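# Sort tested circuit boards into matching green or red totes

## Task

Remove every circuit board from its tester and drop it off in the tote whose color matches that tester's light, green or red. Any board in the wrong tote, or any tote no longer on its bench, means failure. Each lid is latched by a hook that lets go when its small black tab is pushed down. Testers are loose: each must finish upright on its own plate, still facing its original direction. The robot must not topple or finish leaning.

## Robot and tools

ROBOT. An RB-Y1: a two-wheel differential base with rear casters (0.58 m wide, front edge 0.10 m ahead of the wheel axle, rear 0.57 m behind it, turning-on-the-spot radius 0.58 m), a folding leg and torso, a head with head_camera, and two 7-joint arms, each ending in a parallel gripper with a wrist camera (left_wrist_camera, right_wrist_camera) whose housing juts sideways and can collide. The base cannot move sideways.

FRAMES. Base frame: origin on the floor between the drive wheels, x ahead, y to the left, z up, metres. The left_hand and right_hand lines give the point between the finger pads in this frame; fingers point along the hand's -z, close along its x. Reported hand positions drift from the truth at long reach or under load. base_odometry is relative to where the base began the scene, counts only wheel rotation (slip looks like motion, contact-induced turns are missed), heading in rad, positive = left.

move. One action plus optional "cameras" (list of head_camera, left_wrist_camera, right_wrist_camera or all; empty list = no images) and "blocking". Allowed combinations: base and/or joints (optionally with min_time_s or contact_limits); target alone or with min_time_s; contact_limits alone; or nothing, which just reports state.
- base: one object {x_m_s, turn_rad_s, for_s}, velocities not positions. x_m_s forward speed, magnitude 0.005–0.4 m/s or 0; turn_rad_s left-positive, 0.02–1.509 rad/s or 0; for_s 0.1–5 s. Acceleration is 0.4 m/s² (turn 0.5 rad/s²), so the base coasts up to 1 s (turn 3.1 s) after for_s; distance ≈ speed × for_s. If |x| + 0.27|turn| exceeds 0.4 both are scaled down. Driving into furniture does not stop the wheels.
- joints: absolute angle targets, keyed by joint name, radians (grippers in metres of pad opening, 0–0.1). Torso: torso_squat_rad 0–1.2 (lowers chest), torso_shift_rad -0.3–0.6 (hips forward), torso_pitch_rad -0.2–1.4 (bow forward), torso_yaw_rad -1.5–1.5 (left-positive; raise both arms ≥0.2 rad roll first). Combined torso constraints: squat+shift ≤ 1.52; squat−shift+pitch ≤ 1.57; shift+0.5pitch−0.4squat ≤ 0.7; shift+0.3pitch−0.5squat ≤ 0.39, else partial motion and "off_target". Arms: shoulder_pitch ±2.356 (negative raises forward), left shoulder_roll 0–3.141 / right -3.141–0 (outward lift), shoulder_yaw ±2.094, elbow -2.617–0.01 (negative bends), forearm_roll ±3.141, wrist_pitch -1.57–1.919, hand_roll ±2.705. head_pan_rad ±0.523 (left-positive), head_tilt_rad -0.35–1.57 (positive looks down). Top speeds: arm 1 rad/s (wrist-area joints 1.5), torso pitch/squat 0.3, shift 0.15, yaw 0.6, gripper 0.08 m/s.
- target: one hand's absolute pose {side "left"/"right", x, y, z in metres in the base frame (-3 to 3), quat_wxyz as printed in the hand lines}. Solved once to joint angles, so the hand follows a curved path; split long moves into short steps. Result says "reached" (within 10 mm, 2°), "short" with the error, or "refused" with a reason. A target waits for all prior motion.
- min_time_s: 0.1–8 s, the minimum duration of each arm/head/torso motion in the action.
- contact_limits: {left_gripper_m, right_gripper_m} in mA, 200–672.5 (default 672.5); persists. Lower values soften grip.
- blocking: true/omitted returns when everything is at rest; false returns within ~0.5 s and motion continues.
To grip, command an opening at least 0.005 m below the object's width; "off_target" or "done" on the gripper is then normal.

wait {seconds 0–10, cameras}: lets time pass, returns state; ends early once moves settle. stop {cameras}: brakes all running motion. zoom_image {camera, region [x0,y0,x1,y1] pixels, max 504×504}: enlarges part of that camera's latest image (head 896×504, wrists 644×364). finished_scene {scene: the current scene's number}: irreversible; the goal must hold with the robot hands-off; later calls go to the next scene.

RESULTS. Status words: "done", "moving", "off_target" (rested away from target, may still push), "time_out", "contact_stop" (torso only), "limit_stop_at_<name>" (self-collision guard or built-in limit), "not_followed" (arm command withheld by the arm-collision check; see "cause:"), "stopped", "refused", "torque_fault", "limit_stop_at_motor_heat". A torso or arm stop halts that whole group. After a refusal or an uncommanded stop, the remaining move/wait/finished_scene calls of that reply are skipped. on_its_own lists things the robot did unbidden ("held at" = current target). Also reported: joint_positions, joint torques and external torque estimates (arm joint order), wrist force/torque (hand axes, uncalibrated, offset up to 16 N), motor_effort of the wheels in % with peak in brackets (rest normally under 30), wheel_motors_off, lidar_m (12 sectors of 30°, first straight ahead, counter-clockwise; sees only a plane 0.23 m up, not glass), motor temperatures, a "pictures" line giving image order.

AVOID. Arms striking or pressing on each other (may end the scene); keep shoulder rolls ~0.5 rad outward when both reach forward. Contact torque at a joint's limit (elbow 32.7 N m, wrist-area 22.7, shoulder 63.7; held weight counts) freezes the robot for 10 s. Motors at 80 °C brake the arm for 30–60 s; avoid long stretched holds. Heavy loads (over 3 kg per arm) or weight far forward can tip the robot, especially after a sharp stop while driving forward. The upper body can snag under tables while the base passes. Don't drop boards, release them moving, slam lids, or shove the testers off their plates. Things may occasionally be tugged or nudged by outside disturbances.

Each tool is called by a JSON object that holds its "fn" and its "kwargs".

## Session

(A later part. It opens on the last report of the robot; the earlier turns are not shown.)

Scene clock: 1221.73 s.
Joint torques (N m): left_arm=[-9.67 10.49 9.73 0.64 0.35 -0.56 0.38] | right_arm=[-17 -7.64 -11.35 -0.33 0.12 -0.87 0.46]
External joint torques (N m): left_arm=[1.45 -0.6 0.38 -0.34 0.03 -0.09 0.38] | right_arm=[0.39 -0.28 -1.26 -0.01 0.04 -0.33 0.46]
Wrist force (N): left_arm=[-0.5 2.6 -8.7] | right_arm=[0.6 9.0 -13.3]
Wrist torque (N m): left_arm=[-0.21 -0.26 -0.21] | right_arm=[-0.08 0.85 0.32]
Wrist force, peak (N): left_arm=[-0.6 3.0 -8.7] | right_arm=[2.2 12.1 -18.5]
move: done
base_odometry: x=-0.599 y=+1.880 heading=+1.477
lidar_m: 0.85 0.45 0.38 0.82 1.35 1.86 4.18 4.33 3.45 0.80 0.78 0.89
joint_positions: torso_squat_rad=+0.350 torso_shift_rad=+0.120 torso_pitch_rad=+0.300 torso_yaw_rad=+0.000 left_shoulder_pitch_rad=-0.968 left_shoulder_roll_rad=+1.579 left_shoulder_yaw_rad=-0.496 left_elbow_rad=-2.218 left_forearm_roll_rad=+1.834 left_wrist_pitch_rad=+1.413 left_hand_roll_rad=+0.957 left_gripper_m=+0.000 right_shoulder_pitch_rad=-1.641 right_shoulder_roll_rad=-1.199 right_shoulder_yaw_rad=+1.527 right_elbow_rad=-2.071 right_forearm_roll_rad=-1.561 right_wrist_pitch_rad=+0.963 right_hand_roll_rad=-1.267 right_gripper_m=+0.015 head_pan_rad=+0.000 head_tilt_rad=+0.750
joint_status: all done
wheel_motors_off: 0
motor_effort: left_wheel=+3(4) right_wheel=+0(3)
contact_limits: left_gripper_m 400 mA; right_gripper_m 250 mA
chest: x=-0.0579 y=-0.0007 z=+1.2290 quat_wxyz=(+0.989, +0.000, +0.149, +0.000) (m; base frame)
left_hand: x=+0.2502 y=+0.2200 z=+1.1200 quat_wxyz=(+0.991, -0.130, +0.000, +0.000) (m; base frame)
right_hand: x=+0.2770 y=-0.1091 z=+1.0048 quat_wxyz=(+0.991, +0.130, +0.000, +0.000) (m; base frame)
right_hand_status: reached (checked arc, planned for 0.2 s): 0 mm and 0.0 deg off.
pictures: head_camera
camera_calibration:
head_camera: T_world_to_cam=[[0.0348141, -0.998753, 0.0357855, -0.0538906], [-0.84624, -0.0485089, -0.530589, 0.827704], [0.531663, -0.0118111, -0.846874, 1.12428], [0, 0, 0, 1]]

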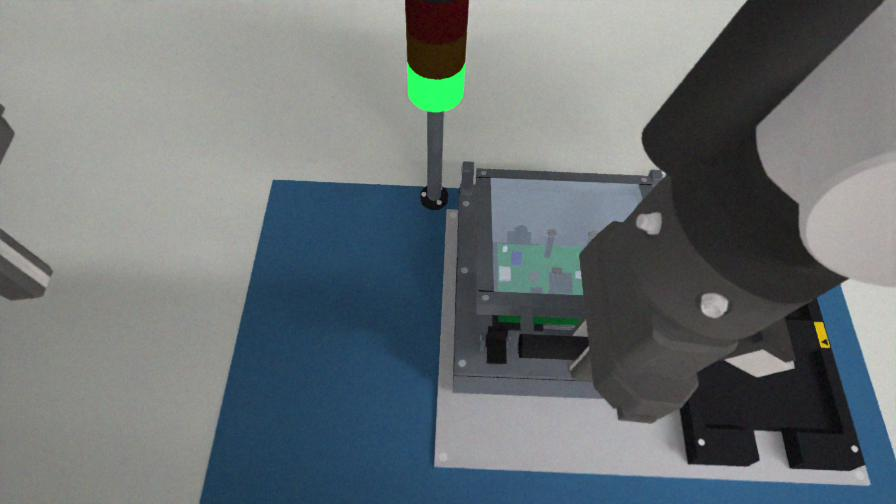

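Lid is opening.

{"fn": "move", "kwargs": {"target": {"side":"right","x":0.285,"y":-0.109,"z":1.04,"quat_wxyz":[0.9914,0.1305,0,0]}, "cameras": []}}

{"fn": "move", "kwargs": {"target": {"side":"right","x":0.31,"y":-0.109,"z":1.08,"quat_wxyz":[0.9914,0.1305,0,0]}, "cameras": []}}

{"fn": "move", "kwargs": {"target": {"side":"right","x":0.34,"y":-0.109,"z":1.11,"quat_wxyz":[0.9914,0.1305,0,0]}, "cameras": []}}

{"fn": "move", "kwargs": {"target": {"side":"right","x":0.38,"y":-0.109,"z":1.132,"quat_wxyz":[0.9914,0.1305,0,0]}, "cameras": ["head_camera"]}}

Scene clock: 1241.57 s.
Joint torques (N m): left_arm=[-10.09 10.66 9.56 0.53 0.3 -0.59 0.41] | right_arm=[-16.77 -6.98 -10.52 -0.87 -0.93 -0.15 0.29]
External joint torques (N m): left_arm=[1.03 -0.43 0.21 -0.44 -0.02 -0.12 0.41] | right_arm=[0.73 0.12 -0.2 -1.33 -1 0.34 0.29]
Wrist force (N): left_arm=[-0.4 2.7 -8.7] | right_arm=[6.4 9.1 -15.6]
Wrist torque (N m): left_arm=[-0.23 -0.22 -0.19] | right_arm=[-0.08 0.85 0.30]
Wrist force, peak (N): left_arm=[-0.3 3.0 -8.8] | right_arm=[9.3 9.5 -20.5]
move: done
base_odometry: x=-0.599 y=+1.880 heading=+1.477
lidar_m: 0.85 0.46 0.37 0.82 1.35 1.87 4.18 4.34 3.46 0.80 0.78 0.88
joint_positions: torso_squat_rad=+0.350 torso_shift_rad=+0.120 torso_pitch_rad=+0.300 torso_yaw_rad=+0.000 left_shoulder_pitch_rad=-0.968 left_shoulder_roll_rad=+1.579 left_shoulder_yaw_rad=-0.496 left_elbow_rad=-2.218 left_forearm_roll_rad=+1.834 left_wrist_pitch_rad=+1.413 left_hand_roll_rad=+0.957 left_gripper_m=+0.000 right_shoulder_pitch_rad=-1.705 right_shoulder_roll_rad=-1.233 right_shoulder_yaw_rad=+1.478 right_elbow_rad=-2.066 right_forearm_roll_rad=-1.668 right_wrist_pitch_rad=+1.028 right_hand_roll_rad=-1.227 right_gripper_m=+0.015 head_pan_rad=+0.000 head_tilt_rad=+0.750
joint_status: all done
wheel_motors_off: 0
motor_effort: left_wheel=+1(4) right_wheel=-2(4)
contact_limits: left_gripper_m 400 mA; right_gripper_m 250 mA
chest: x=-0.0578 y=-0.0007 z=+1.2289 quat_wxyz=(+0.989, +0.000, +0.149, +0.000) (m; base frame)
left_hand: x=+0.2503 y=+0.2200 z=+1.1199 quat_wxyz=(+0.991, -0.130, +0.000, +0.000) (m; base frame)
right_hand: x=+0.2853 y=-0.1090 z=+1.0399 quat_wxyz=(+0.991, +0.131, +0.000, +0.000) (m; base frame)
right_hand_status: reached (checked arc, planned for 0.3 s): 0 mm and 0.0 deg off.
pictures: none

Scene clock: 1242.50 s.
Joint torques (N m): left_arm=[-9.75 10.44 9.67 0.69 0.46 -0.53 0.46] | right_arm=[-17.96 -7.19 -11.98 3.54 1.21 -2.17 0.12]
External joint torques (N m): left_arm=[1.37 -0.65 0.32 -0.29 0.14 -0.05 0.46] | right_arm=[0.39 -0.2 -1.28 2.17 1.17 -1.69 0.12]
Wrist force (N): left_arm=[-0.7 2.6 -8.6] | right_arm=[-5.0 7.0 -11.0]
Wrist torque (N m): left_arm=[-0.21 -0.27 -0.21] | right_arm=[-0.07 0.94 0.34]
Wrist force, peak (N): left_arm=[-0.4 3.0 -8.9] | right_arm=[6.5 10.4 -21.8]
move: done
base_odometry: x=-0.599 y=+1.880 heading=+1.477
lidar_m: 0.85 0.45 0.38 0.82 1.35 1.87 4.18 4.33 3.46 0.80 0.79 0.88
joint_positions: torso_squat_rad=+0.350 torso_shift_rad=+0.120 torso_pitch_rad=+0.300 torso_yaw_rad=+0.000 left_shoulder_pitch_rad=-0.968 left_shoulder_roll_rad=+1.579 left_shoulder_yaw_rad=-0.496 left_elbow_rad=-2.218 left_forearm_roll_rad=+1.834 left_wrist_pitch_rad=+1.413 left_hand_roll_rad=+0.957 left_gripper_m=+0.000 right_shoulder_pitch_rad=-1.776 right_shoulder_roll_rad=-1.233 right_shoulder_yaw_rad=+1.422 right_elbow_rad=-1.963 right_forearm_roll_rad=-1.802 right_wrist_pitch_rad=+1.124 right_hand_roll_rad=-1.132 right_gripper_m=+0.015 head_pan_rad=+0.000 head_tilt_rad=+0.750
joint_status: all done
wheel_motors_off: 0
motor_effort: left_wheel=+3(5) right_wheel=+1(3)
contact_limits: left_gripper_m 400 mA; right_gripper_m 250 mA
chest: x=-0.0581 y=-0.0008 z=+1.2290 quat_wxyz=(+0.989, +0.000, +0.149, +0.000) (m; base frame)
left_hand: x=+0.2500 y=+0.2199 z=+1.1201 quat_wxyz=(+0.991, -0.130, +0.000, +0.000) (m; base frame)
right_hand: x=+0.3093 y=-0.1090 z=+1.0801 quat_wxyz=(+0.991, +0.131, +0.000, +0.000) (m; base frame)
right_hand_status: reached (checked arc, planned for 0.4 s): 1 mm and 0.0 deg off.
pictures: none

Scene clock: 1243.50 s.
Joint torques (N m): left_arm=[-9.87 10.62 9.59 0.73 0.33 -0.52 0.42] | right_arm=[-17.32 -5.98 -10.13 5.13 2.64 -3.02 0.16]
External joint torques (N m): left_arm=[1.26 -0.47 0.24 -0.26 0.02 -0.05 0.42] | right_arm=[2.26 1.13 0.79 3.25 2.67 -2.55 0.16]
Wrist force (N): left_arm=[-0.4 2.8 -8.7] | right_arm=[-14.3 7.7 3.8]
Wrist torque (N m): left_arm=[-0.24 -0.23 -0.19] | right_arm=[-0.01 1.15 0.39]
Wrist force, peak (N): left_arm=[-0.3 2.7 -8.9] | right_arm=[-13.6 19.4 -1.5]
move: done
base_odometry: x=-0.599 y=+1.880 heading=+1.477
lidar_m: 0.85 0.45 0.37 0.82 1.36 1.87 4.18 4.33 3.46 0.80 0.79 0.88
joint_positions: torso_squat_rad=+0.350 torso_shift_rad=+0.120 torso_pitch_rad=+0.299 torso_yaw_rad=+0.000 left_shoulder_pitch_rad=-0.968 left_shoulder_roll_rad=+1.579 left_shoulder_yaw_rad=-0.496 left_elbow_rad=-2.218 left_forearm_roll_rad=+1.834 left_wrist_pitch_rad=+1.413 left_hand_roll_rad=+0.957 left_gripper_m=+0.000 right_shoulder_pitch_rad=-1.828 right_shoulder_roll_rad=-1.195 right_shoulder_yaw_rad=+1.385 right_elbow_rad=-1.805 right_forearm_roll_rad=-1.890 right_wrist_pitch_rad=+1.217 right_hand_roll_rad=-1.031 right_gripper_m=+0.015 head_pan_rad=+0.000 head_tilt_rad=+0.750
joint_status: all done
wheel_motors_off: 0
motor_effort: left_wheel=+4(6) right_wheel=+3(4)
contact_limits: left_gripper_m 400 mA; right_gripper_m 250 mA
chest: x=-0.0584 y=-0.0007 z=+1.2290 quat_wxyz=(+0.989, +0.000, +0.149, +0.000) (m; base frame)
left_hand: x=+0.2498 y=+0.2199 z=+1.1203 quat_wxyz=(+0.991, -0.130, +0.000, +0.000) (m; base frame)
right_hand: x=+0.3393 y=-0.1089 z=+1.1105 quat_wxyz=(+0.991, +0.131, +0.000, +0.000) (m; base frame)
right_hand_status: reached (checked arc, planned for 0.5 s): 1 mm and 0.0 deg off.
pictures: none

Scene clock: 1244.47 s.
Joint torques (N m): left_arm=[-10.07 10.59 9.77 0.75 0.44 -0.53 0.45] | right_arm=[-17.3 -6.51 -8.1 3.45 1.31 -1.26 0.09]
External joint torques (N m): left_arm=[1.05 -0.5 0.42 -0.23 0.13 -0.06 0.46] | right_arm=[4.09 0.99 2.74 1.42 1.39 -0.82 0.08]
Wrist force (N): left_arm=[-0.5 2.7 -8.5] | right_arm=[-5.0 10.7 -1.0]
Wrist torque (N m): left_arm=[-0.22 -0.24 -0.20] | right_arm=[-0.03 0.93 0.32]
Wrist force, peak (N): left_arm=[-0.9 2.7 -9.0] | right_arm=[-10.4 22.3 -0.9]
move: done
base_odometry: x=-0.599 y=+1.880 heading=+1.477
lidar_m: 0.85 0.45 0.38 0.82 1.36 1.86 4.18 4.33 3.46 0.80 0.79 0.89
joint_positions: torso_squat_rad=+0.350 torso_shift_rad=+0.120 torso_pitch_rad=+0.299 torso_yaw_rad=+0.000 left_shoulder_pitch_rad=-0.968 left_shoulder_roll_rad=+1.579 left_shoulder_yaw_rad=-0.496 left_elbow_rad=-2.218 left_forearm_roll_rad=+1.834 left_wrist_pitch_rad=+1.413 left_hand_roll_rad=+0.957 left_gripper_m=+0.000 right_shoulder_pitch_rad=-1.866 right_shoulder_roll_rad=-1.112 right_shoulder_yaw_rad=+1.365 right_elbow_rad=-1.571 right_forearm_roll_rad=-1.943 right_wrist_pitch_rad=+1.308 right_hand_roll_rad=-0.903 right_gripper_m=+0.015 head_pan_rad=+0.000 head_tilt_rad=+0.750
joint_status: all done
wheel_motors_off: 0
motor_effort: left_wheel=+4(5) right_wheel=+1(4)
contact_limits: left_gripper_m 400 mA; right_gripper_m 250 mA
chest: x=-0.0583 y=-0.0007 z=+1.2290 quat_wxyz=(+0.989, +0.000, +0.149, +0.000) (m; base frame)
left_hand: x=+0.2499 y=+0.2200 z=+1.1203 quat_wxyz=(+0.991, -0.130, +0.000, +0.000) (m; base frame)
right_hand: x=+0.3798 y=-0.1086 z=+1.1326 quat_wxyz=(+0.991, +0.131, -0.001, +0.000) (m; base frame)
right_hand_status: reached (checked arc, planned for 0.6 s): 1 mm and 0.2 deg off.
pictures: head_camera
camera_calibration:
head_camera: T_world_to_cam=[[0.0347915, -0.99875, 0.0358996, -0.0539688], [-0.845882, -0.0485585, -0.531156, 0.828114], [0.532235, -0.0118871, -0.846513, 1.12414], [0, 0, 0, 1]]

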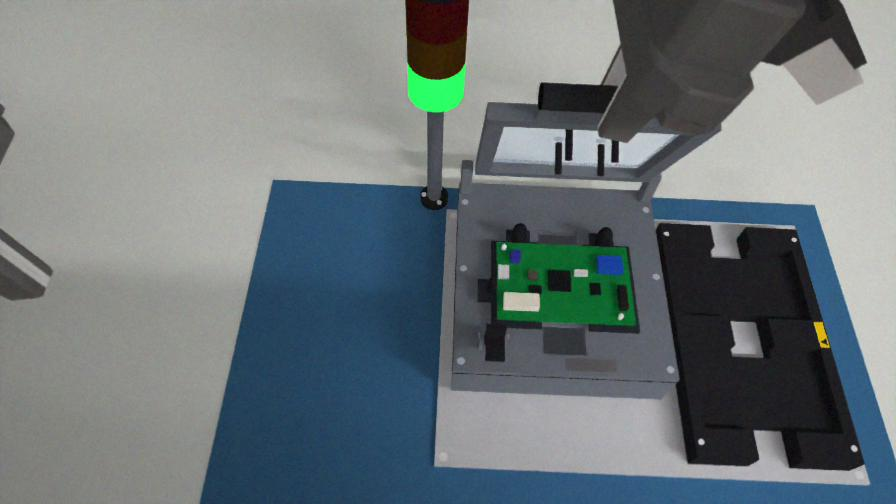

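{"fn": "move", "kwargs": {"target": {"side":"right","x":0.42,"y":-0.109,"z":1.147,"quat_wxyz":[0.9914,0.1305,0,0]}, "cameras": []}}

{"fn": "move", "kwargs": {"target": {"side":"right","x":0.453,"y":-0.109,"z":1.15,"quat_wxyz":[0.9914,0.1305,0,0]}, "cameras": ["head_camera"]}}

Scene clock: 1248.97 s.
Joint torques (N m): left_arm=[-10.13 10.58 9.44 0.78 0.31 -0.56 0.42] | right_arm=[-24.6 -8.74 -11.07 2.63 -0.62 -0.04 0.24]
External joint torques (N m): left_arm=[0.99 -0.51 0.09 -0.2 -0.01 -0.09 0.42] | right_arm=[-1.33 -0.76 -0.92 0.68 -0.5 0.35 0.24]
Wrist force (N): left_arm=[-0.6 2.7 -8.9] | right_arm=[5.2 9.2 -23.5]
Wrist torque (N m): left_arm=[-0.22 -0.25 -0.20] | right_arm=[-0.02 0.78 0.23]
Wrist force, peak (N): left_arm=[-0.7 2.7 -9.0] | right_arm=[2.9 6.4 -26.7]
move: done
base_odometry: x=-0.599 y=+1.880 heading=+1.477
lidar_m: 0.85 0.46 0.37 0.81 1.34 1.87 4.17 4.33 3.46 0.80 0.79 0.88
joint_positions: torso_squat_rad=+0.350 torso_shift_rad=+0.120 torso_pitch_rad=+0.300 torso_yaw_rad=+0.000 left_shoulder_pitch_rad=-0.968 left_shoulder_roll_rad=+1.579 left_shoulder_yaw_rad=-0.496 left_elbow_rad=-2.218 left_forearm_roll_rad=+1.834 left_wrist_pitch_rad=+1.413 left_hand_roll_rad=+0.957 left_gripper_m=+0.000 right_shoulder_pitch_rad=-1.898 right_shoulder_roll_rad=-1.002 right_shoulder_yaw_rad=+1.358 right_elbow_rad=-1.303 right_forearm_roll_rad=-1.970 right_wrist_pitch_rad=+1.393 right_hand_roll_rad=-0.766 right_gripper_m=+0.015 head_pan_rad=+0.000 head_tilt_rad=+0.750
joint_status: all done
wheel_motors_off: 0
motor_effort: left_wheel=+4(5) right_wheel=-1(3)
contact_limits: left_gripper_m 400 mA; right_gripper_m 250 mA
chest: x=-0.0577 y=-0.0007 z=+1.2289 quat_wxyz=(+0.989, +0.000, +0.150, +0.000) (m; base frame)
left_hand: x=+0.2503 y=+0.2200 z=+1.1199 quat_wxyz=(+0.991, -0.130, +0.000, +0.000) (m; base frame)
right_hand: x=+0.4199 y=-0.1089 z=+1.1461 quat_wxyz=(+0.991, +0.131, -0.001, +0.000) (m; base frame)
right_hand_status: reached (checked arc, planned for 0.6 s): 1 mm and 0.1 deg off.
pictures: none

Scene clock: 1250.17 s.
Joint torques (N m): left_arm=[-9.91 10.69 9.41 0.84 0.47 -0.56 0.41] | right_arm=[-24.13 -8.81 -8.53 2.23 -0.17 0.16 0.08]
External joint torques (N m): left_arm=[1.21 -0.4 0.06 -0.14 0.15 -0.09 0.41] | right_arm=[0.71 -0.36 0.43 0.48 0.01 0.51 0.08]
Wrist force (N): left_arm=[-0.6 2.6 -8.7] | right_arm=[4.0 11.4 -16.4]
Wrist torque (N m): left_arm=[-0.19 -0.25 -0.18] | right_arm=[0.05 0.76 0.26]
Wrist force, peak (N): left_arm=[-0.4 2.8 -8.9] | right_arm=[4.8 10.2 -24.1]
move: done
base_odometry: x=-0.599 y=+1.880 heading=+1.477
lidar_m: 0.84 0.46 0.38 0.82 1.35 1.87 4.18 4.34 3.45 0.79 0.80 0.88
joint_positions: torso_squat_rad=+0.350 torso_shift_rad=+0.120 torso_pitch_rad=+0.300 torso_yaw_rad=+0.000 left_shoulder_pitch_rad=-0.968 left_shoulder_roll_rad=+1.579 left_shoulder_yaw_rad=-0.496 left_elbow_rad=-2.218 left_forearm_roll_rad=+1.834 left_wrist_pitch_rad=+1.413 left_hand_roll_rad=+0.957 left_gripper_m=+0.000 right_shoulder_pitch_rad=-1.917 right_shoulder_roll_rad=-0.884 right_shoulder_yaw_rad=+1.358 right_elbow_rad=-1.038 right_forearm_roll_rad=-1.975 right_wrist_pitch_rad=+1.453 right_hand_roll_rad=-0.633 right_gripper_m=+0.015 head_pan_rad=+0.000 head_tilt_rad=+0.750
joint_status: all done
wheel_motors_off: 0
motor_effort: left_wheel=+3(5) right_wheel=-2(4)
contact_limits: left_gripper_m 400 mA; right_gripper_m 250 mA
chest: x=-0.0579 y=-0.0007 z=+1.2289 quat_wxyz=(+0.989, +0.000, +0.149, +0.000) (m; base frame)
left_hand: x=+0.2502 y=+0.2200 z=+1.1200 quat_wxyz=(+0.991, -0.130, +0.000, +0.000) (m; base frame)
right_hand: x=+0.4523 y=-0.1087 z=+1.1502 quat_wxyz=(+0.991, +0.131, -0.002, +0.000) (m; base frame)
right_hand_status: reached (checked arc, planned for 0.6 s): 1 mm and 0.3 deg off.
pictures: head_camera
camera_calibration:
head_camera: T_world_to_cam=[[0.0349034, -0.998748, 0.0358461, -0.0539047], [-0.846258, -0.0486163, -0.530551, 0.827674], [0.531629, -0.011817, -0.846895, 1.12429], [0, 0, 0, 1]]

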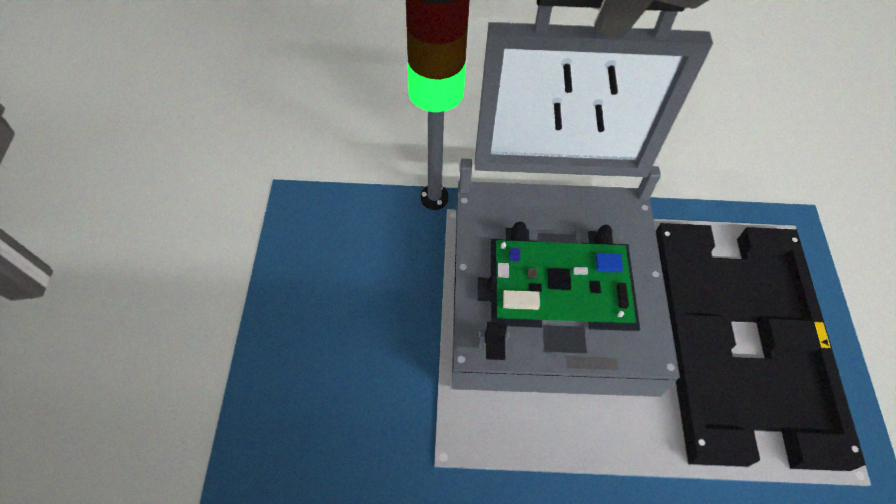

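{"fn": "move", "kwargs": {"joints": {"torso_shift_rad":0.165}, "cameras": []}}

{"fn": "move", "kwargs": {"joints": {"torso_shift_rad":0.185}, "cameras": ["head_camera"]}}

Scene clock: 1259.17 s.
Joint torques (N m): left_arm=[-9.86 10.58 9.75 0.78 0.37 -0.5 0.41] | right_arm=[-18.11 -7.63 -6.02 1.46 0.13 0.06 0]
External joint torques (N m): left_arm=[1.26 -0.51 0.4 -0.2 0.06 -0.03 0.41] | right_arm=[6.72 0.8 2.94 -0.29 0.3 0.43 0]
Wrist force (N): left_arm=[-0.4 2.7 -8.4] | right_arm=[3.1 12.4 -2.1]
Wrist torque (N m): left_arm=[-0.22 -0.23 -0.21] | right_arm=[-0.01 0.82 0.34]
Wrist force, peak (N): left_arm=[-0.7 2.9 -8.8] | right_arm=[0.2 10.6 -19.3]
move: done
base_odometry: x=-0.599 y=+1.880 heading=+1.477
lidar_m: 0.85 0.46 0.38 0.82 1.35 1.86 4.18 4.32 3.46 0.79 0.79 0.88
joint_positions: torso_squat_rad=+0.350 torso_shift_rad=+0.165 torso_pitch_rad=+0.300 torso_yaw_rad=+0.000 left_shoulder_pitch_rad=-0.968 left_shoulder_roll_rad=+1.579 left_shoulder_yaw_rad=-0.496 left_elbow_rad=-2.218 left_forearm_roll_rad=+1.834 left_wrist_pitch_rad=+1.413 left_hand_roll_rad=+0.957 left_gripper_m=+0.000 right_shoulder_pitch_rad=-1.919 right_shoulder_roll_rad=-0.884 right_shoulder_yaw_rad=+1.358 right_elbow_rad=-1.038 right_forearm_roll_rad=-1.975 right_wrist_pitch_rad=+1.453 right_hand_roll_rad=-0.633 right_gripper_m=+0.015 head_pan_rad=+0.000 head_tilt_rad=+0.750
joint_status: all done
wheel_motors_off: 0
motor_effort: left_wheel=+3(4) right_wheel=-3(4)
contact_limits: left_gripper_m 400 mA; right_gripper_m 250 mA
chest: x=-0.0288 y=-0.0007 z=+1.2248 quat_wxyz=(+0.989, +0.000, +0.149, +0.000) (m; base frame)
left_hand: x=+0.2794 y=+0.2200 z=+1.1159 quat_wxyz=(+0.991, -0.130, +0.000, +0.000) (m; base frame)
right_hand: x=+0.4817 y=-0.1086 z=+1.1470 quat_wxyz=(+0.991, +0.132, -0.003, +0.000) (m; base frame)
pictures: none

Scene clock: 1259.97 s.
Joint torques (N m): left_arm=[-10.05 10.54 9.64 0.89 0.42 -0.59 0.49] | right_arm=[-18.39 -7.47 -6.2 1.3 0.21 0.12 0.04]
External joint torques (N m): left_arm=[1.07 -0.55 0.29 -0.09 0.1 -0.12 0.5] | right_arm=[6.45 0.97 2.75 -0.45 0.38 0.47 0.04]
Wrist force (N): left_arm=[-0.7 2.6 -8.4] | right_arm=[4.1 12.2 -7.5]
Wrist torque (N m): left_arm=[-0.21 -0.29 -0.20] | right_arm=[0.03 0.87 0.32]
Wrist force, peak (N): left_arm=[-0.6 2.4 -9.0] | right_arm=[4.7 11.9 -8.8]
move: done
base_odometry: x=-0.599 y=+1.880 heading=+1.477
lidar_m: 0.85 0.46 0.38 0.82 1.35 1.87 4.19 4.34 3.46 0.80 0.79 0.88
joint_positions: torso_squat_rad=+0.350 torso_shift_rad=+0.185 torso_pitch_rad=+0.300 torso_yaw_rad=+0.000 left_shoulder_pitch_rad=-0.968 left_shoulder_roll_rad=+1.579 left_shoulder_yaw_rad=-0.496 left_elbow_rad=-2.218 left_forearm_roll_rad=+1.834 left_wrist_pitch_rad=+1.413 left_hand_roll_rad=+0.957 left_gripper_m=+0.000 right_shoulder_pitch_rad=-1.919 right_shoulder_roll_rad=-0.884 right_shoulder_yaw_rad=+1.358 right_elbow_rad=-1.038 right_forearm_roll_rad=-1.975 right_wrist_pitch_rad=+1.453 right_hand_roll_rad=-0.633 right_gripper_m=+0.015 head_pan_rad=+0.000 head_tilt_rad=+0.750
joint_status: all done
wheel_motors_off: 0
motor_effort: left_wheel=+2(3) right_wheel=-2(3)
contact_limits: left_gripper_m 400 mA; right_gripper_m 250 mA
chest: x=-0.0158 y=-0.0007 z=+1.2225 quat_wxyz=(+0.989, +0.000, +0.149, +0.000) (m; base frame)
left_hand: x=+0.2923 y=+0.2200 z=+1.1136 quat_wxyz=(+0.991, -0.130, +0.000, +0.000) (m; base frame)
right_hand: x=+0.4947 y=-0.1086 z=+1.1447 quat_wxyz=(+0.991, +0.132, -0.003, +0.000) (m; base frame)
pictures: head_camera
camera_calibration:
head_camera: T_world_to_cam=[[0.0348671, -0.998748, 0.0358615, -0.0551586], [-0.846167, -0.0485958, -0.530697, 0.860077], [0.531776, -0.0118409, -0.846803, 1.0963], [0, 0, 0, 1]]

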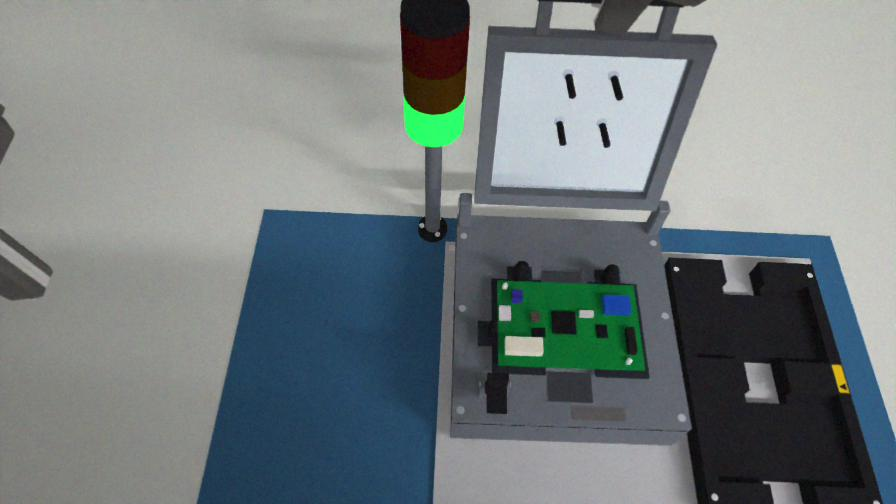

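Slightly beyond; check with a bit more.

{"fn": "move", "kwargs": {"joints": {"torso_shift_rad":0.195,"head_tilt_rad":0.5}, "cameras": []}}

{"fn": "move", "kwargs": {"joints": {"right_gripper_m":0.05}, "cameras": ["head_camera"]}}

{"fn": "move", "kwargs": {"joints": {"torso_shift_rad":0.175}, "cameras": ["head_camera","right_wrist_camera"]}}

Scene clock: 1266.47 s.
Joint torques (N m): left_arm=[-9.9 10.75 9.7 0.73 0.45 -0.62 0.45] | right_arm=[-19.63 -7.37 -6.23 1.87 0.19 0.07 0.08]
External joint torques (N m): left_arm=[1.22 -0.34 0.35 -0.25 0.13 -0.15 0.45] | right_arm=[5.21 1.07 2.73 0.13 0.37 0.42 0.07]
Wrist force (N): left_arm=[-0.7 2.6 -8.5] | right_arm=[3.2 12.5 -9.2]
Wrist torque (N m): left_arm=[-0.21 -0.28 -0.20] | right_arm=[0.06 0.87 0.33]
Wrist force, peak (N): left_arm=[-0.4 2.6 -9.0] | right_arm=[5.2 12.3 -11.6]
move: done
base_odometry: x=-0.599 y=+1.880 heading=+1.477
lidar_m: 0.85 0.45 0.37 0.82 1.34 1.87 4.18 4.33 3.46 0.79 0.79 0.89
joint_positions: torso_squat_rad=+0.350 torso_shift_rad=+0.195 torso_pitch_rad=+0.300 torso_yaw_rad=+0.000 left_shoulder_pitch_rad=-0.968 left_shoulder_roll_rad=+1.579 left_shoulder_yaw_rad=-0.496 left_elbow_rad=-2.218 left_forearm_roll_rad=+1.834 left_wrist_pitch_rad=+1.413 left_hand_roll_rad=+0.957 left_gripper_m=+0.000 right_shoulder_pitch_rad=-1.918 right_shoulder_roll_rad=-0.884 right_shoulder_yaw_rad=+1.358 right_elbow_rad=-1.038 right_forearm_roll_rad=-1.975 right_wrist_pitch_rad=+1.453 right_hand_roll_rad=-0.633 right_gripper_m=+0.015 head_pan_rad=+0.000 head_tilt_rad=+0.500
joint_status: all done
wheel_motors_off: 0
motor_effort: left_wheel=+2(4) right_wheel=-1(4)
contact_limits: left_gripper_m 400 mA; right_gripper_m 250 mA
chest: x=-0.0092 y=-0.0007 z=+1.2212 quat_wxyz=(+0.989, +0.000, +0.149, +0.000) (m; base frame)
left_hand: x=+0.2989 y=+0.2200 z=+1.1123 quat_wxyz=(+0.991, -0.130, +0.000, +0.000) (m; base frame)
right_hand: x=+0.5011 y=-0.1086 z=+1.1432 quat_wxyz=(+0.991, +0.132, -0.003, +0.000) (m; base frame)
pictures: none

Scene clock: 1267.37 s.
Joint torques (N m): left_arm=[-9.96 10.54 9.35 0.91 0.43 -0.51 0.42] | right_arm=[-21.15 -7.61 -7.66 1.64 -0.02 -0.11 0.06]
External joint torques (N m): left_arm=[1.16 -0.55 0 -0.07 0.11 -0.04 0.42] | right_arm=[3.69 0.83 1.29 -0.1 0.16 0.24 0.06]
Wrist force (N): left_arm=[-0.6 2.7 -8.5] | right_arm=[2.2 9.4 -12.5]
Wrist torque (N m): left_arm=[-0.22 -0.27 -0.19] | right_arm=[0.03 0.81 0.51]
Wrist force, peak (N): left_arm=[-0.7 2.7 -8.8] | right_arm=[3.9 12.4 -10.3]
move: done
base_odometry: x=-0.599 y=+1.880 heading=+1.477
lidar_m: 0.85 0.46 0.37 0.83 1.35 1.87 4.17 4.33 3.46 0.80 0.79 0.87
joint_positions: torso_squat_rad=+0.350 torso_shift_rad=+0.195 torso_pitch_rad=+0.300 torso_yaw_rad=+0.000 left_shoulder_pitch_rad=-0.968 left_shoulder_roll_rad=+1.579 left_shoulder_yaw_rad=-0.496 left_elbow_rad=-2.218 left_forearm_roll_rad=+1.834 left_wrist_pitch_rad=+1.413 left_hand_roll_rad=+0.957 left_gripper_m=+0.000 right_shoulder_pitch_rad=-1.918 right_shoulder_roll_rad=-0.884 right_shoulder_yaw_rad=+1.358 right_elbow_rad=-1.038 right_forearm_roll_rad=-1.975 right_wrist_pitch_rad=+1.453 right_hand_roll_rad=-0.633 right_gripper_m=+0.050 head_pan_rad=+0.000 head_tilt_rad=+0.500
joint_status: all done
wheel_motors_off: 0
motor_effort: left_wheel=+1(3) right_wheel=-1(4)
contact_limits: left_gripper_m 400 mA; right_gripper_m 250 mA
chest: x=-0.0092 y=-0.0007 z=+1.2212 quat_wxyz=(+0.989, +0.000, +0.149, +0.000) (m; base frame)
left_hand: x=+0.2989 y=+0.2200 z=+1.1123 quat_wxyz=(+0.991, -0.130, +0.000, +0.000) (m; base frame)
right_hand: x=+0.5011 y=-0.1088 z=+1.1429 quat_wxyz=(+0.991, +0.132, -0.003, +0.000) (m; base frame)
pictures: head_camera
camera_calibration:
head_camera: T_world_to_cam=[[0.0247049, -0.998755, 0.0433378, -0.0651448], [-0.68873, -0.0484258, -0.723399, 1.12472], [0.724597, -0.0119765, -0.689069, 0.856302], [0, 0, 0, 1]]

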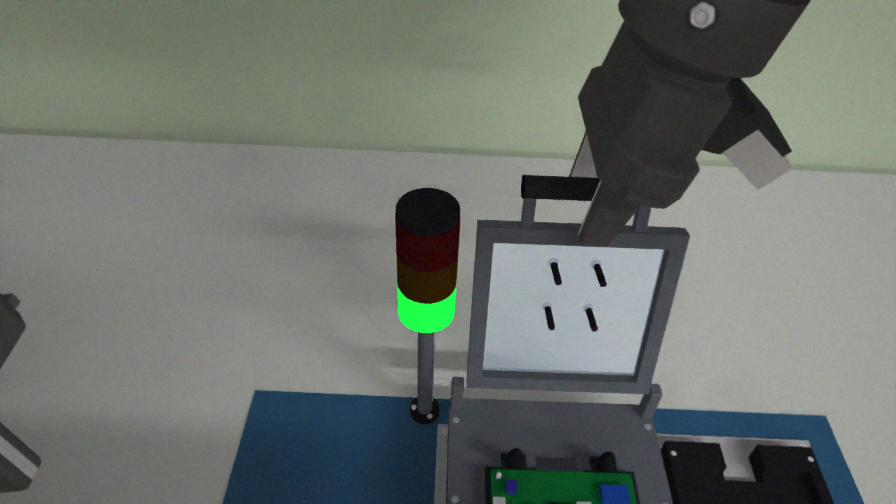

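Scene clock: 1268.17 s.
Joint torques (N m): left_arm=[-9.77 10.62 9.63 0.72 0.43 -0.52 0.46] | right_arm=[-21.64 -7.28 -7.6 1.71 -0.07 -0.11 0.06]
External joint torques (N m): left_arm=[1.35 -0.47 0.28 -0.26 0.11 -0.05 0.46] | right_arm=[3.2 1.16 1.35 -0.04 0.1 0.24 0.06]
Wrist force (N): left_arm=[-0.7 2.7 -8.6] | right_arm=[2.3 9.2 -12.4]
Wrist torque (N m): left_arm=[-0.22 -0.28 -0.20] | right_arm=[0.04 0.82 0.51]
Wrist force, peak (N): left_arm=[-0.4 2.7 -9.0] | right_arm=[2.6 9.4 -13.0]
move: done
base_odometry: x=-0.599 y=+1.880 heading=+1.477
lidar_m: 0.85 0.46 0.38 0.82 1.35 1.87 4.17 4.33 3.46 0.79 0.79 0.88
joint_positions: torso_squat_rad=+0.350 torso_shift_rad=+0.175 torso_pitch_rad=+0.300 torso_yaw_rad=+0.000 left_shoulder_pitch_rad=-0.968 left_shoulder_roll_rad=+1.579 left_shoulder_yaw_rad=-0.496 left_elbow_rad=-2.218 left_forearm_roll_rad=+1.834 left_wrist_pitch_rad=+1.413 left_hand_roll_rad=+0.957 left_gripper_m=+0.000 right_shoulder_pitch_rad=-1.918 right_shoulder_roll_rad=-0.884 right_shoulder_yaw_rad=+1.358 right_elbow_rad=-1.038 right_forearm_roll_rad=-1.975 right_wrist_pitch_rad=+1.453 right_hand_roll_rad=-0.633 right_gripper_m=+0.050 head_pan_rad=+0.000 head_tilt_rad=+0.500
joint_status: all done
wheel_motors_off: 0
motor_effort: left_wheel=+2(3) right_wheel=-3(4)
contact_limits: left_gripper_m 400 mA; right_gripper_m 250 mA
chest: x=-0.0223 y=-0.0007 z=+1.2237 quat_wxyz=(+0.989, +0.000, +0.149, +0.000) (m; base frame)
left_hand: x=+0.2858 y=+0.2200 z=+1.1148 quat_wxyz=(+0.991, -0.130, +0.000, +0.000) (m; base frame)
right_hand: x=+0.4880 y=-0.1088 z=+1.1454 quat_wxyz=(+0.991, +0.131, -0.003, +0.000) (m; base frame)
pictures: head_camera, right_wrist_camera
camera_calibration:
head_camera: T_world_to_cam=[[0.0246943, -0.998755, 0.043344, -0.0649376], [-0.688553, -0.0484259, -0.723567, 1.1177], [0.724765, -0.0119767, -0.688892, 0.867232], [0, 0, 0, 1]]
right_wrist_camera: T_world_to_cam=[[-0.999529, 0.0257037, -0.0167438, 0.512247], [0.0081712, 0.749189, 0.662306, -0.647877], [0.029568, 0.661858, -0.749046, 0.987261], [0, 0, 0, 1]]

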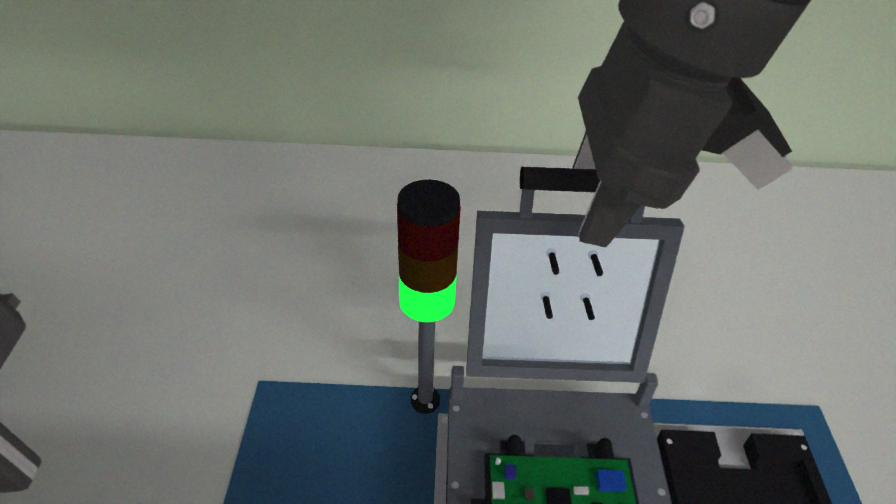

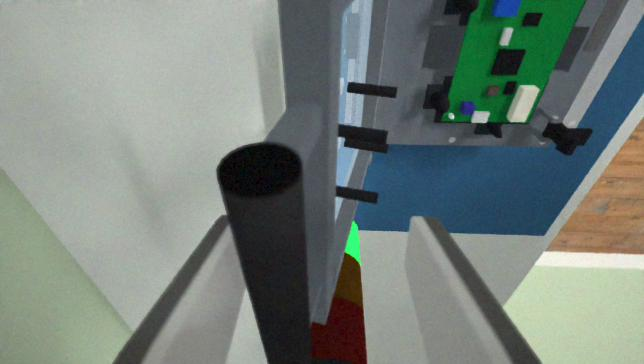

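{"fn": "move", "kwargs": {"joints": {"torso_squat_rad":0.02}, "cameras": ["right_wrist_camera"]}}

Scene clock: 1272.87 s.
Joint torques (N m): left_arm=[-10.13 10.36 9.66 0.67 0.42 -0.53 0.51] | right_arm=[-21.61 -7.41 -7.72 1.68 -0.19 -0.16 0.01]
External joint torques (N m): left_arm=[0.99 -0.73 0.31 -0.31 0.1 -0.06 0.51] | right_arm=[3.23 1.03 1.23 -0.07 -0.01 0.19 0.01]
Wrist force (N): left_arm=[-0.9 2.9 -8.4] | right_arm=[2.4 9.4 -12.9]
Wrist torque (N m): left_arm=[-0.24 -0.29 -0.23] | right_arm=[0.02 0.86 0.51]
Wrist force, peak (N): left_arm=[-0.8 2.9 -8.9] | right_arm=[2.3 9.2 -13.3]
move: done
base_odometry: x=-0.599 y=+1.880 heading=+1.477
lidar_m: 0.84 0.46 0.37 0.82 1.35 1.87 4.18 4.33 3.46 0.80 0.80 0.88
joint_positions: torso_squat_rad=+0.020 torso_shift_rad=+0.175 torso_pitch_rad=+0.300 torso_yaw_rad=+0.000 left_shoulder_pitch_rad=-0.968 left_shoulder_roll_rad=+1.579 left_shoulder_yaw_rad=-0.496 left_elbow_rad=-2.218 left_forearm_roll_rad=+1.834 left_wrist_pitch_rad=+1.413 left_hand_roll_rad=+0.957 left_gripper_m=+0.000 right_shoulder_pitch_rad=-1.918 right_shoulder_roll_rad=-0.884 right_shoulder_yaw_rad=+1.358 right_elbow_rad=-1.038 right_forearm_roll_rad=-1.975 right_wrist_pitch_rad=+1.453 right_hand_roll_rad=-0.633 right_gripper_m=+0.050 head_pan_rad=+0.000 head_tilt_rad=+0.500
joint_status: all done
wheel_motors_off: 0
motor_effort: left_wheel=+2(4) right_wheel=-3(3)
contact_limits: left_gripper_m 400 mA; right_gripper_m 250 mA
chest: x=-0.0148 y=-0.0007 z=+1.2653 quat_wxyz=(+0.989, +0.000, +0.149, +0.000) (m; base frame)
left_hand: x=+0.2933 y=+0.2200 z=+1.1563 quat_wxyz=(+0.991, -0.130, +0.000, +0.000) (m; base frame)
right_hand: x=+0.4955 y=-0.1088 z=+1.1869 quat_wxyz=(+0.991, +0.131, -0.003, -0.001) (m; base frame)
pictures: right_wrist_camera
camera_calibration:
right_wrist_camera: T_world_to_cam=[[-0.999534, 0.0257136, -0.0164519, 0.520062], [0.0083723, 0.749194, 0.662298, -0.675475], [0.0293557, 0.661852, -0.74906, 1.01825], [0, 0, 0, 1]]

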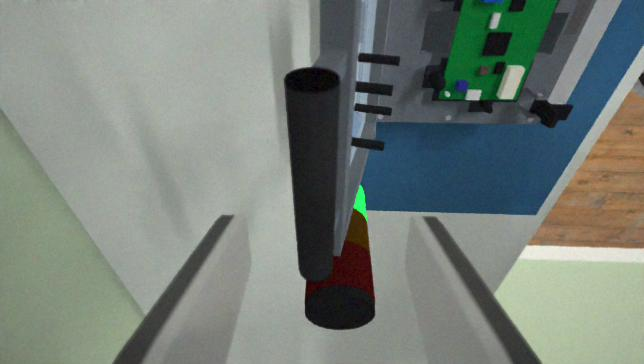

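{"fn": "move", "kwargs": {"joints": {"torso_shift_rad":0.03}, "cameras": ["head_camera"]}}

{"fn": "move", "kwargs": {"target": {"side":"right","x":0.3,"y":-0.2,"z":1.22,"quat_wxyz":[0.9914,0.1305,0,0]}, "cameras": []}}

{"fn": "move", "kwargs": {"joints": {"torso_shift_rad":0.12,"torso_squat_rad":0.35,"head_tilt_rad":0.75}, "cameras": []}}

{"fn": "move", "kwargs": {"target": {"side":"right","x":0.277,"y":-0.114,"z":1.04,"quat_wxyz":[0.998,0.061,0,0]}, "cameras": ["head_camera","right_wrist_camera"]}}

Scene clock: 1284.87 s.
Joint torques (N m): left_arm=[-10 10.55 9.68 0.86 0.4 -0.58 0.45] | right_arm=[-21.84 -7.39 -7.6 1.77 -0.09 -0.25 0.06]
External joint torques (N m): left_arm=[1.12 -0.53 0.33 -0.12 0.09 -0.11 0.45] | right_arm=[3 1.05 1.35 0.02 0.08 0.1 0.06]
Wrist force (N): left_arm=[-0.8 2.9 -8.6] | right_arm=[2.0 9.5 -12.7]
Wrist torque (N m): left_arm=[-0.26 -0.30 -0.22] | right_arm=[-0.01 0.80 0.51]
Wrist force, peak (N): left_arm=[-0.8 3.1 -9.0] | right_arm=[2.7 9.5 -13.0]
move: done
base_odometry: x=-0.599 y=+1.880 heading=+1.477
lidar_m: 0.84 0.45 0.37 0.82 1.35 1.87 4.17 4.33 3.46 0.81 0.78 0.88
joint_positions: torso_squat_rad=+0.020 torso_shift_rad=+0.030 torso_pitch_rad=+0.300 torso_yaw_rad=+0.000 left_shoulder_pitch_rad=-0.968 left_shoulder_roll_rad=+1.579 left_shoulder_yaw_rad=-0.496 left_elbow_rad=-2.218 left_forearm_roll_rad=+1.834 left_wrist_pitch_rad=+1.413 left_hand_roll_rad=+0.957 left_gripper_m=+0.000 right_shoulder_pitch_rad=-1.918 right_shoulder_roll_rad=-0.884 right_shoulder_yaw_rad=+1.358 right_elbow_rad=-1.038 right_forearm_roll_rad=-1.975 right_wrist_pitch_rad=+1.453 right_hand_roll_rad=-0.633 right_gripper_m=+0.050 head_pan_rad=+0.000 head_tilt_rad=+0.500
joint_status: all done
wheel_motors_off: 0
motor_effort: left_wheel=+2(3) right_wheel=-1(4)
contact_limits: left_gripper_m 400 mA; right_gripper_m 250 mA
chest: x=-0.1157 y=-0.0007 z=+1.2757 quat_wxyz=(+0.989, +0.000, +0.149, +0.000) (m; base frame)
left_hand: x=+0.1924 y=+0.2200 z=+1.1668 quat_wxyz=(+0.991, -0.130, +0.000, +0.000) (m; base frame)
right_hand: x=+0.3946 y=-0.1089 z=+1.1974 quat_wxyz=(+0.991, +0.131, -0.003, -0.001) (m; base frame)
pictures: head_camera
camera_calibration:
head_camera: T_world_to_cam=[[0.024696, -0.998755, 0.0433433, -0.064917], [-0.688581, -0.0484261, -0.72354, 1.09095], [0.724739, -0.0119768, -0.68892, 0.970842], [0, 0, 0, 1]]

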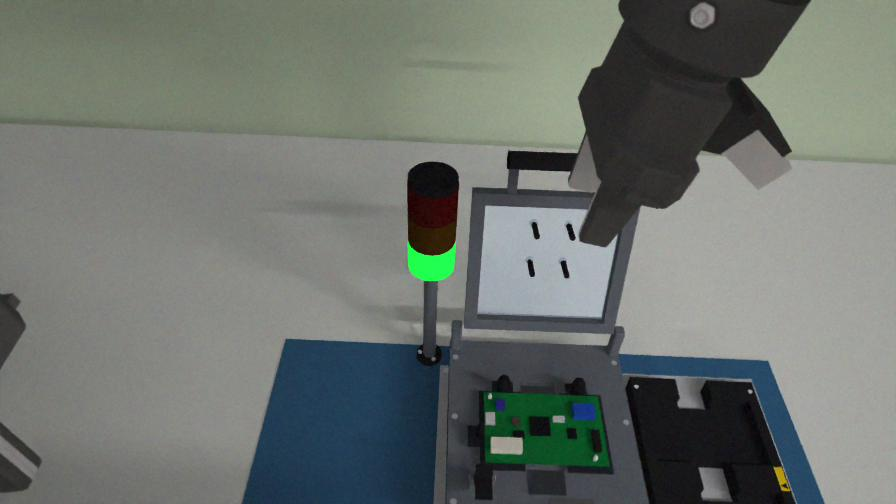

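Scene clock: 1286.17 s.
Joint torques (N m): left_arm=[-10.19 10.64 9.73 0.86 0.47 -0.64 0.43] | right_arm=[-15.97 -5.66 -10.8 1.98 -0.48 -0.53 -0.17]
External joint torques (N m): left_arm=[0.93 -0.45 0.38 -0.12 0.15 -0.17 0.44] | right_arm=[2.42 0.98 -0.15 -0.49 -0.32 -0.17 -0.17]
Wrist force (N): left_arm=[-0.6 2.9 -8.6] | right_arm=[2.4 9.3 -12.7]
Wrist torque (N m): left_arm=[-0.24 -0.28 -0.21] | right_arm=[0.02 0.85 0.52]
Wrist force, peak (N): left_arm=[-0.7 2.9 -8.7] | right_arm=[2.5 9.5 -13.3]
move: done
base_odometry: x=-0.599 y=+1.880 heading=+1.477
lidar_m: 0.84 0.45 0.37 0.82 1.34 1.87 4.18 4.33 3.46 0.80 0.79 0.88
joint_positions: torso_squat_rad=+0.020 torso_shift_rad=+0.030 torso_pitch_rad=+0.300 torso_yaw_rad=+0.000 left_shoulder_pitch_rad=-0.968 left_shoulder_roll_rad=+1.579 left_shoulder_yaw_rad=-0.496 left_elbow_rad=-2.218 left_forearm_roll_rad=+1.834 left_wrist_pitch_rad=+1.413 left_hand_roll_rad=+0.957 left_gripper_m=+0.000 right_shoulder_pitch_rad=-1.860 right_shoulder_roll_rad=-1.388 right_shoulder_yaw_rad=+1.321 right_elbow_rad=-1.652 right_forearm_roll_rad=-2.043 right_wrist_pitch_rad=+1.433 right_hand_roll_rad=-0.739 right_gripper_m=+0.050 head_pan_rad=+0.000 head_tilt_rad=+0.500
joint_status: all done
wheel_motors_off: 0
motor_effort: left_wheel=+2(3) right_wheel=-1(4)
contact_limits: left_gripper_m 400 mA; right_gripper_m 250 mA
chest: x=-0.1157 y=-0.0008 z=+1.2757 quat_wxyz=(+0.989, +0.000, +0.149, +0.000) (m; base frame)
left_hand: x=+0.1924 y=+0.2199 z=+1.1668 quat_wxyz=(+0.991, -0.130, +0.000, +0.000) (m; base frame)
right_hand: x=+0.2994 y=-0.1995 z=+1.2203 quat_wxyz=(+0.992, +0.129, +0.006, +0.002) (m; base frame)
right_hand_status: reached (checked arc, planned for 0.9 s): 1 mm and 0.7 deg off.
pictures: none

Scene clock: 1288.07 s.
Joint torques (N m): left_arm=[-9.95 10.74 9.72 0.72 0.4 -0.57 0.39] | right_arm=[-15.87 -5.66 -10.92 1.93 -0.49 -0.45 -0.21]
External joint torques (N m): left_arm=[1.17 -0.35 0.37 -0.26 0.08 -0.1 0.39] | right_arm=[2.51 0.98 -0.27 -0.54 -0.33 -0.1 -0.21]
Wrist force (N): left_arm=[-0.7 2.8 -8.6] | right_arm=[2.3 9.4 -12.6]
Wrist torque (N m): left_arm=[-0.22 -0.28 -0.21] | right_arm=[0.01 0.84 0.52]
Wrist force, peak (N): left_arm=[-0.8 2.5 -8.9] | right_arm=[2.5 9.5 -13.0]
move: done
base_odometry: x=-0.599 y=+1.880 heading=+1.477
lidar_m: 0.85 0.46 0.37 0.82 1.35 1.87 4.18 4.32 3.46 0.80 0.78 0.88
joint_positions: torso_squat_rad=+0.350 torso_shift_rad=+0.120 torso_pitch_rad=+0.300 torso_yaw_rad=+0.000 left_shoulder_pitch_rad=-0.968 left_shoulder_roll_rad=+1.579 left_shoulder_yaw_rad=-0.496 left_elbow_rad=-2.218 left_forearm_roll_rad=+1.834 left_wrist_pitch_rad=+1.413 left_hand_roll_rad=+0.957 left_gripper_m=+0.000 right_shoulder_pitch_rad=-1.860 right_shoulder_roll_rad=-1.388 right_shoulder_yaw_rad=+1.321 right_elbow_rad=-1.652 right_forearm_roll_rad=-2.043 right_wrist_pitch_rad=+1.433 right_hand_roll_rad=-0.739 right_gripper_m=+0.050 head_pan_rad=+0.000 head_tilt_rad=+0.750
joint_status: all done
wheel_motors_off: 0
motor_effort: left_wheel=+3(4) right_wheel=-2(4)
contact_limits: left_gripper_m 400 mA; right_gripper_m 250 mA
chest: x=-0.0579 y=-0.0008 z=+1.2289 quat_wxyz=(+0.989, +0.000, +0.149, +0.000) (m; base frame)
left_hand: x=+0.2502 y=+0.2199 z=+1.1200 quat_wxyz=(+0.991, -0.130, +0.000, +0.000) (m; base frame)
right_hand: x=+0.3572 y=-0.1995 z=+1.1735 quat_wxyz=(+0.992, +0.129, +0.006, +0.002) (m; base frame)
pictures: none

Scene clock: 1289.33 s.
Joint torques (N m): left_arm=[-9.92 10.58 9.61 0.8 0.43 -0.47 0.39] | right_arm=[-16.29 -6.83 -9.77 1.04 -0.18 -0.1 0.41]
External joint torques (N m): left_arm=[1.2 -0.51 0.27 -0.18 0.11 0 0.4] | right_arm=[1.53 -0.09 0.34 0.42 -0.34 0.14 0.41]
Wrist force (N): left_arm=[-0.6 2.8 -8.8] | right_arm=[2.2 10.3 -13.0]
Wrist torque (N m): left_arm=[-0.24 -0.26 -0.22] | right_arm=[-0.06 0.83 0.52]
Wrist force, peak (N): left_arm=[-0.5 2.9 -8.8] | right_arm=[1.6 11.1 -13.7]
move: done
base_odometry: x=-0.599 y=+1.880 heading=+1.477
lidar_m: 0.85 0.45 0.38 0.83 1.35 1.87 4.18 4.33 3.46 0.79 0.79 0.88
joint_positions: torso_squat_rad=+0.350 torso_shift_rad=+0.120 torso_pitch_rad=+0.300 torso_yaw_rad=+0.000 left_shoulder_pitch_rad=-0.968 left_shoulder_roll_rad=+1.579 left_shoulder_yaw_rad=-0.496 left_elbow_rad=-2.218 left_forearm_roll_rad=+1.834 left_wrist_pitch_rad=+1.413 left_hand_roll_rad=+0.957 left_gripper_m=+0.000 right_shoulder_pitch_rad=-1.764 right_shoulder_roll_rad=-1.166 right_shoulder_yaw_rad=+1.496 right_elbow_rad=-2.081 right_forearm_roll_rad=-1.623 right_wrist_pitch_rad=+1.162 right_hand_roll_rad=-1.341 right_gripper_m=+0.050 head_pan_rad=+0.000 head_tilt_rad=+0.750
joint_status: all done
wheel_motors_off: 0
motor_effort: left_wheel=+2(4) right_wheel=-3(3)
contact_limits: left_gripper_m 400 mA; right_gripper_m 250 mA
chest: x=-0.0579 y=-0.0007 z=+1.2290 quat_wxyz=(+0.989, +0.000, +0.149, +0.000) (m; base frame)
left_hand: x=+0.2502 y=+0.2200 z=+1.1200 quat_wxyz=(+0.991, -0.130, +0.000, +0.000) (m; base frame)
right_hand: x=+0.2769 y=-0.1138 z=+1.0405 quat_wxyz=(+0.998, +0.062, +0.000, +0.001) (m; base frame)
right_hand_status: reached (checked arc, planned for 0.8 s): 0 mm and 0.1 deg off.
pictures: head_camera, right_wrist_camera
camera_calibration:
head_camera: T_world_to_cam=[[0.0348358, -0.998752, 0.0357911, -0.0538885], [-0.84625, -0.0485301, -0.530572, 0.827687], [0.531646, -0.0118053, -0.846884, 1.12429], [0, 0, 0, 1]]
right_wrist_camera: T_world_to_cam=[[-0.999685, 0.0209377, -0.0138546, 0.296088], [0.00982937, 0.834179, 0.551406, -0.448253], [0.0231024, 0.551096, -0.834122, 0.995905], [0, 0, 0, 1]]

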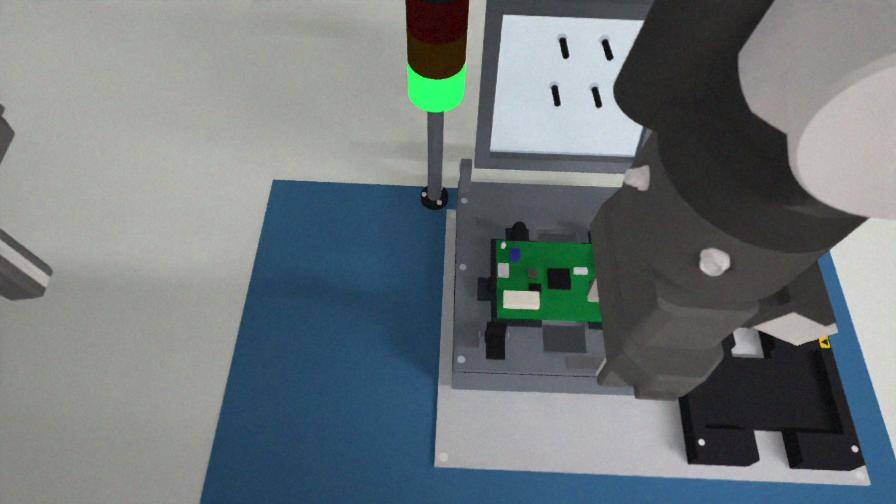

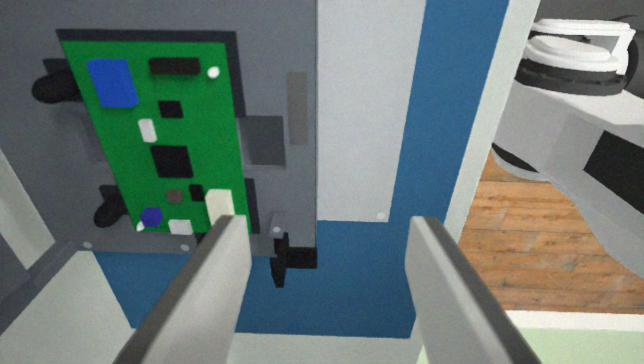

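{"fn": "move", "kwargs": {"target": {"side":"right","x":0.36,"y":-0.107,"z":1.04,"quat_wxyz":[0.998,0.061,0,0]}, "cameras": []}}

{"fn": "move", "kwargs": {"joints": {"right_gripper_m":0.1}, "contact_limits": {"right_gripper_m":350}, "cameras": ["head_camera","right_wrist_camera"]}}

Scene clock: 1312.63 s.
Joint torques (N m): left_arm=[-10.12 10.61 9.58 0.84 0.45 -0.53 0.48] | right_arm=[-19.86 -6.77 -10.76 1.44 -0.24 -0.07 -0.22]
External joint torques (N m): left_arm=[1 -0.48 0.23 -0.14 0.14 -0.06 0.49] | right_arm=[1.58 1.05 -0.11 0.24 -0.36 0.16 -0.22]
Wrist force (N): left_arm=[-0.3 2.7 -8.5] | right_arm=[2.2 10.3 -13.0]
Wrist torque (N m): left_arm=[-0.23 -0.21 -0.20] | right_arm=[-0.05 0.81 0.52]
Wrist force, peak (N): left_arm=[-0.6 2.8 -9.0] | right_arm=[2.7 11.2 -12.6]
move: done
base_odometry: x=-0.599 y=+1.880 heading=+1.477
lidar_m: 0.85 0.45 0.37 0.83 1.35 1.87 4.18 4.33 3.45 0.80 0.78 0.88
joint_positions: torso_squat_rad=+0.350 torso_shift_rad=+0.120 torso_pitch_rad=+0.300 torso_yaw_rad=+0.000 left_shoulder_pitch_rad=-0.968 left_shoulder_roll_rad=+1.579 left_shoulder_yaw_rad=-0.496 left_elbow_rad=-2.218 left_forearm_roll_rad=+1.834 left_wrist_pitch_rad=+1.413 left_hand_roll_rad=+0.957 left_gripper_m=+0.000 right_shoulder_pitch_rad=-1.771 right_shoulder_roll_rad=-1.011 right_shoulder_yaw_rad=+1.478 right_elbow_rad=-1.662 right_forearm_roll_rad=-1.725 right_wrist_pitch_rad=+1.214 right_hand_roll_rad=-1.063 right_gripper_m=+0.050 head_pan_rad=+0.000 head_tilt_rad=+0.750
joint_status: all done
wheel_motors_off: 0
motor_effort: left_wheel=+2(3) right_wheel=-2(3)
contact_limits: left_gripper_m 400 mA; right_gripper_m 250 mA
chest: x=-0.0579 y=-0.0007 z=+1.2289 quat_wxyz=(+0.989, +0.000, +0.149, +0.000) (m; base frame)
left_hand: x=+0.2502 y=+0.2200 z=+1.1200 quat_wxyz=(+0.991, -0.130, +0.000, +0.000) (m; base frame)
right_hand: x=+0.3600 y=-0.1070 z=+1.0401 quat_wxyz=(+0.998, +0.061, -0.001, +0.000) (m; base frame)
right_hand_status: reached (checked arc, planned for 0.8 s): 0 mm and 0.1 deg off.
pictures: none

Scene clock: 1313.70 s.
Joint torques (N m): left_arm=[-9.95 10.73 9.76 0.83 0.45 -0.52 0.44] | right_arm=[-19.81 -6.51 -10.98 1.48 -0.3 -0.04 -0.14]
External joint torques (N m): left_arm=[1.17 -0.36 0.41 -0.15 0.13 -0.05 0.45] | right_arm=[1.63 1.32 -0.33 0.29 -0.42 0.19 -0.14]
Wrist force (N): left_arm=[-0.5 2.3 -8.7] | right_arm=[2.4 10.2 -12.8]
Wrist torque (N m): left_arm=[-0.17 -0.25 -0.20] | right_arm=[-0.02 0.86 0.52]
Wrist force, peak (N): left_arm=[-0.5 2.8 -8.8] | right_arm=[2.1 10.3 -13.0]
move: done
base_odometry: x=-0.599 y=+1.880 heading=+1.477
lidar_m: 0.84 0.45 0.38 0.82 1.35 1.87 4.18 4.32 3.46 0.80 0.79 0.89
joint_positions: torso_squat_rad=+0.350 torso_shift_rad=+0.120 torso_pitch_rad=+0.300 torso_yaw_rad=+0.000 left_shoulder_pitch_rad=-0.968 left_shoulder_roll_rad=+1.579 left_shoulder_yaw_rad=-0.496 left_elbow_rad=-2.218 left_forearm_roll_rad=+1.834 left_wrist_pitch_rad=+1.413 left_hand_roll_rad=+0.957 left_gripper_m=+0.000 right_shoulder_pitch_rad=-1.771 right_shoulder_roll_rad=-1.011 right_shoulder_yaw_rad=+1.478 right_elbow_rad=-1.662 right_forearm_roll_rad=-1.725 right_wrist_pitch_rad=+1.214 right_hand_roll_rad=-1.063 right_gripper_m=+0.099 head_pan_rad=+0.000 head_tilt_rad=+0.750
joint_status: all done
wheel_motors_off: 0
motor_effort: left_wheel=+3(4) right_wheel=-4(4)
contact_limits: left_gripper_m 400 mA; right_gripper_m 350 mA
chest: x=-0.0579 y=-0.0007 z=+1.2289 quat_wxyz=(+0.989, +0.000, +0.149, +0.000) (m; base frame)
left_hand: x=+0.2502 y=+0.2200 z=+1.1200 quat_wxyz=(+0.991, -0.130, +0.000, +0.000) (m; base frame)
right_hand: x=+0.3600 y=-0.1070 z=+1.0401 quat_wxyz=(+0.998, +0.061, -0.001, +0.000) (m; base frame)
pictures: head_camera, right_wrist_camera
camera_calibration:
head_camera: T_world_to_cam=[[0.0348463, -0.998752, 0.0357929, -0.0538887], [-0.846255, -0.0485398, -0.530562, 0.827686], [0.531637, -0.0118018, -0.84689, 1.12428], [0, 0, 0, 1]]
right_wrist_camera: T_world_to_cam=[[-0.999624, 0.0225132, -0.0156353, 0.380973], [0.0101965, 0.834914, 0.550286, -0.45349], [0.0254429, 0.54992, -0.83483, 0.989727], [0, 0, 0, 1]]

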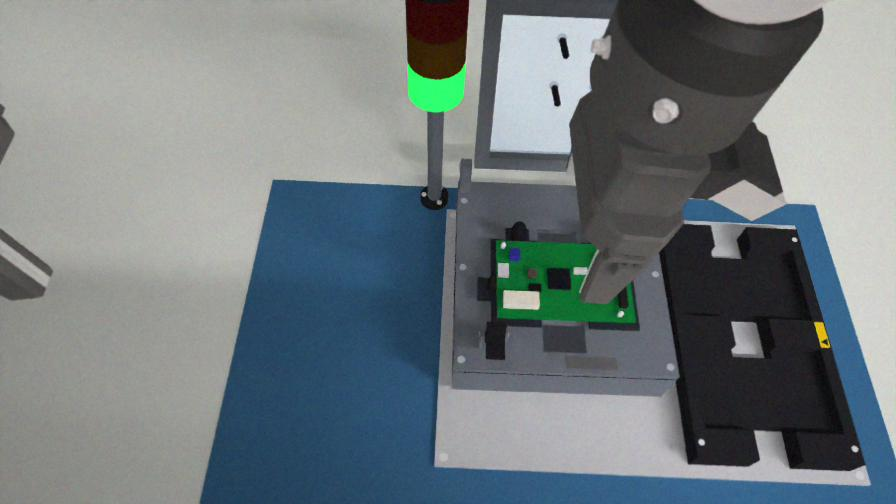

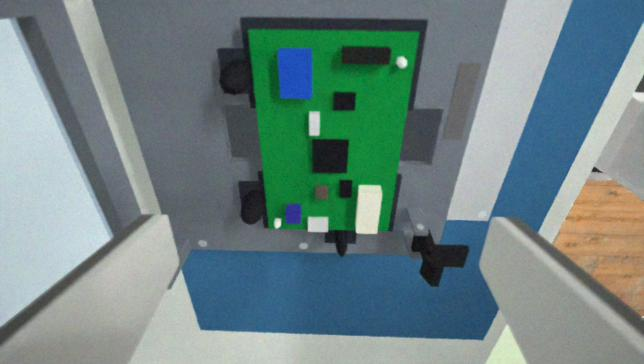

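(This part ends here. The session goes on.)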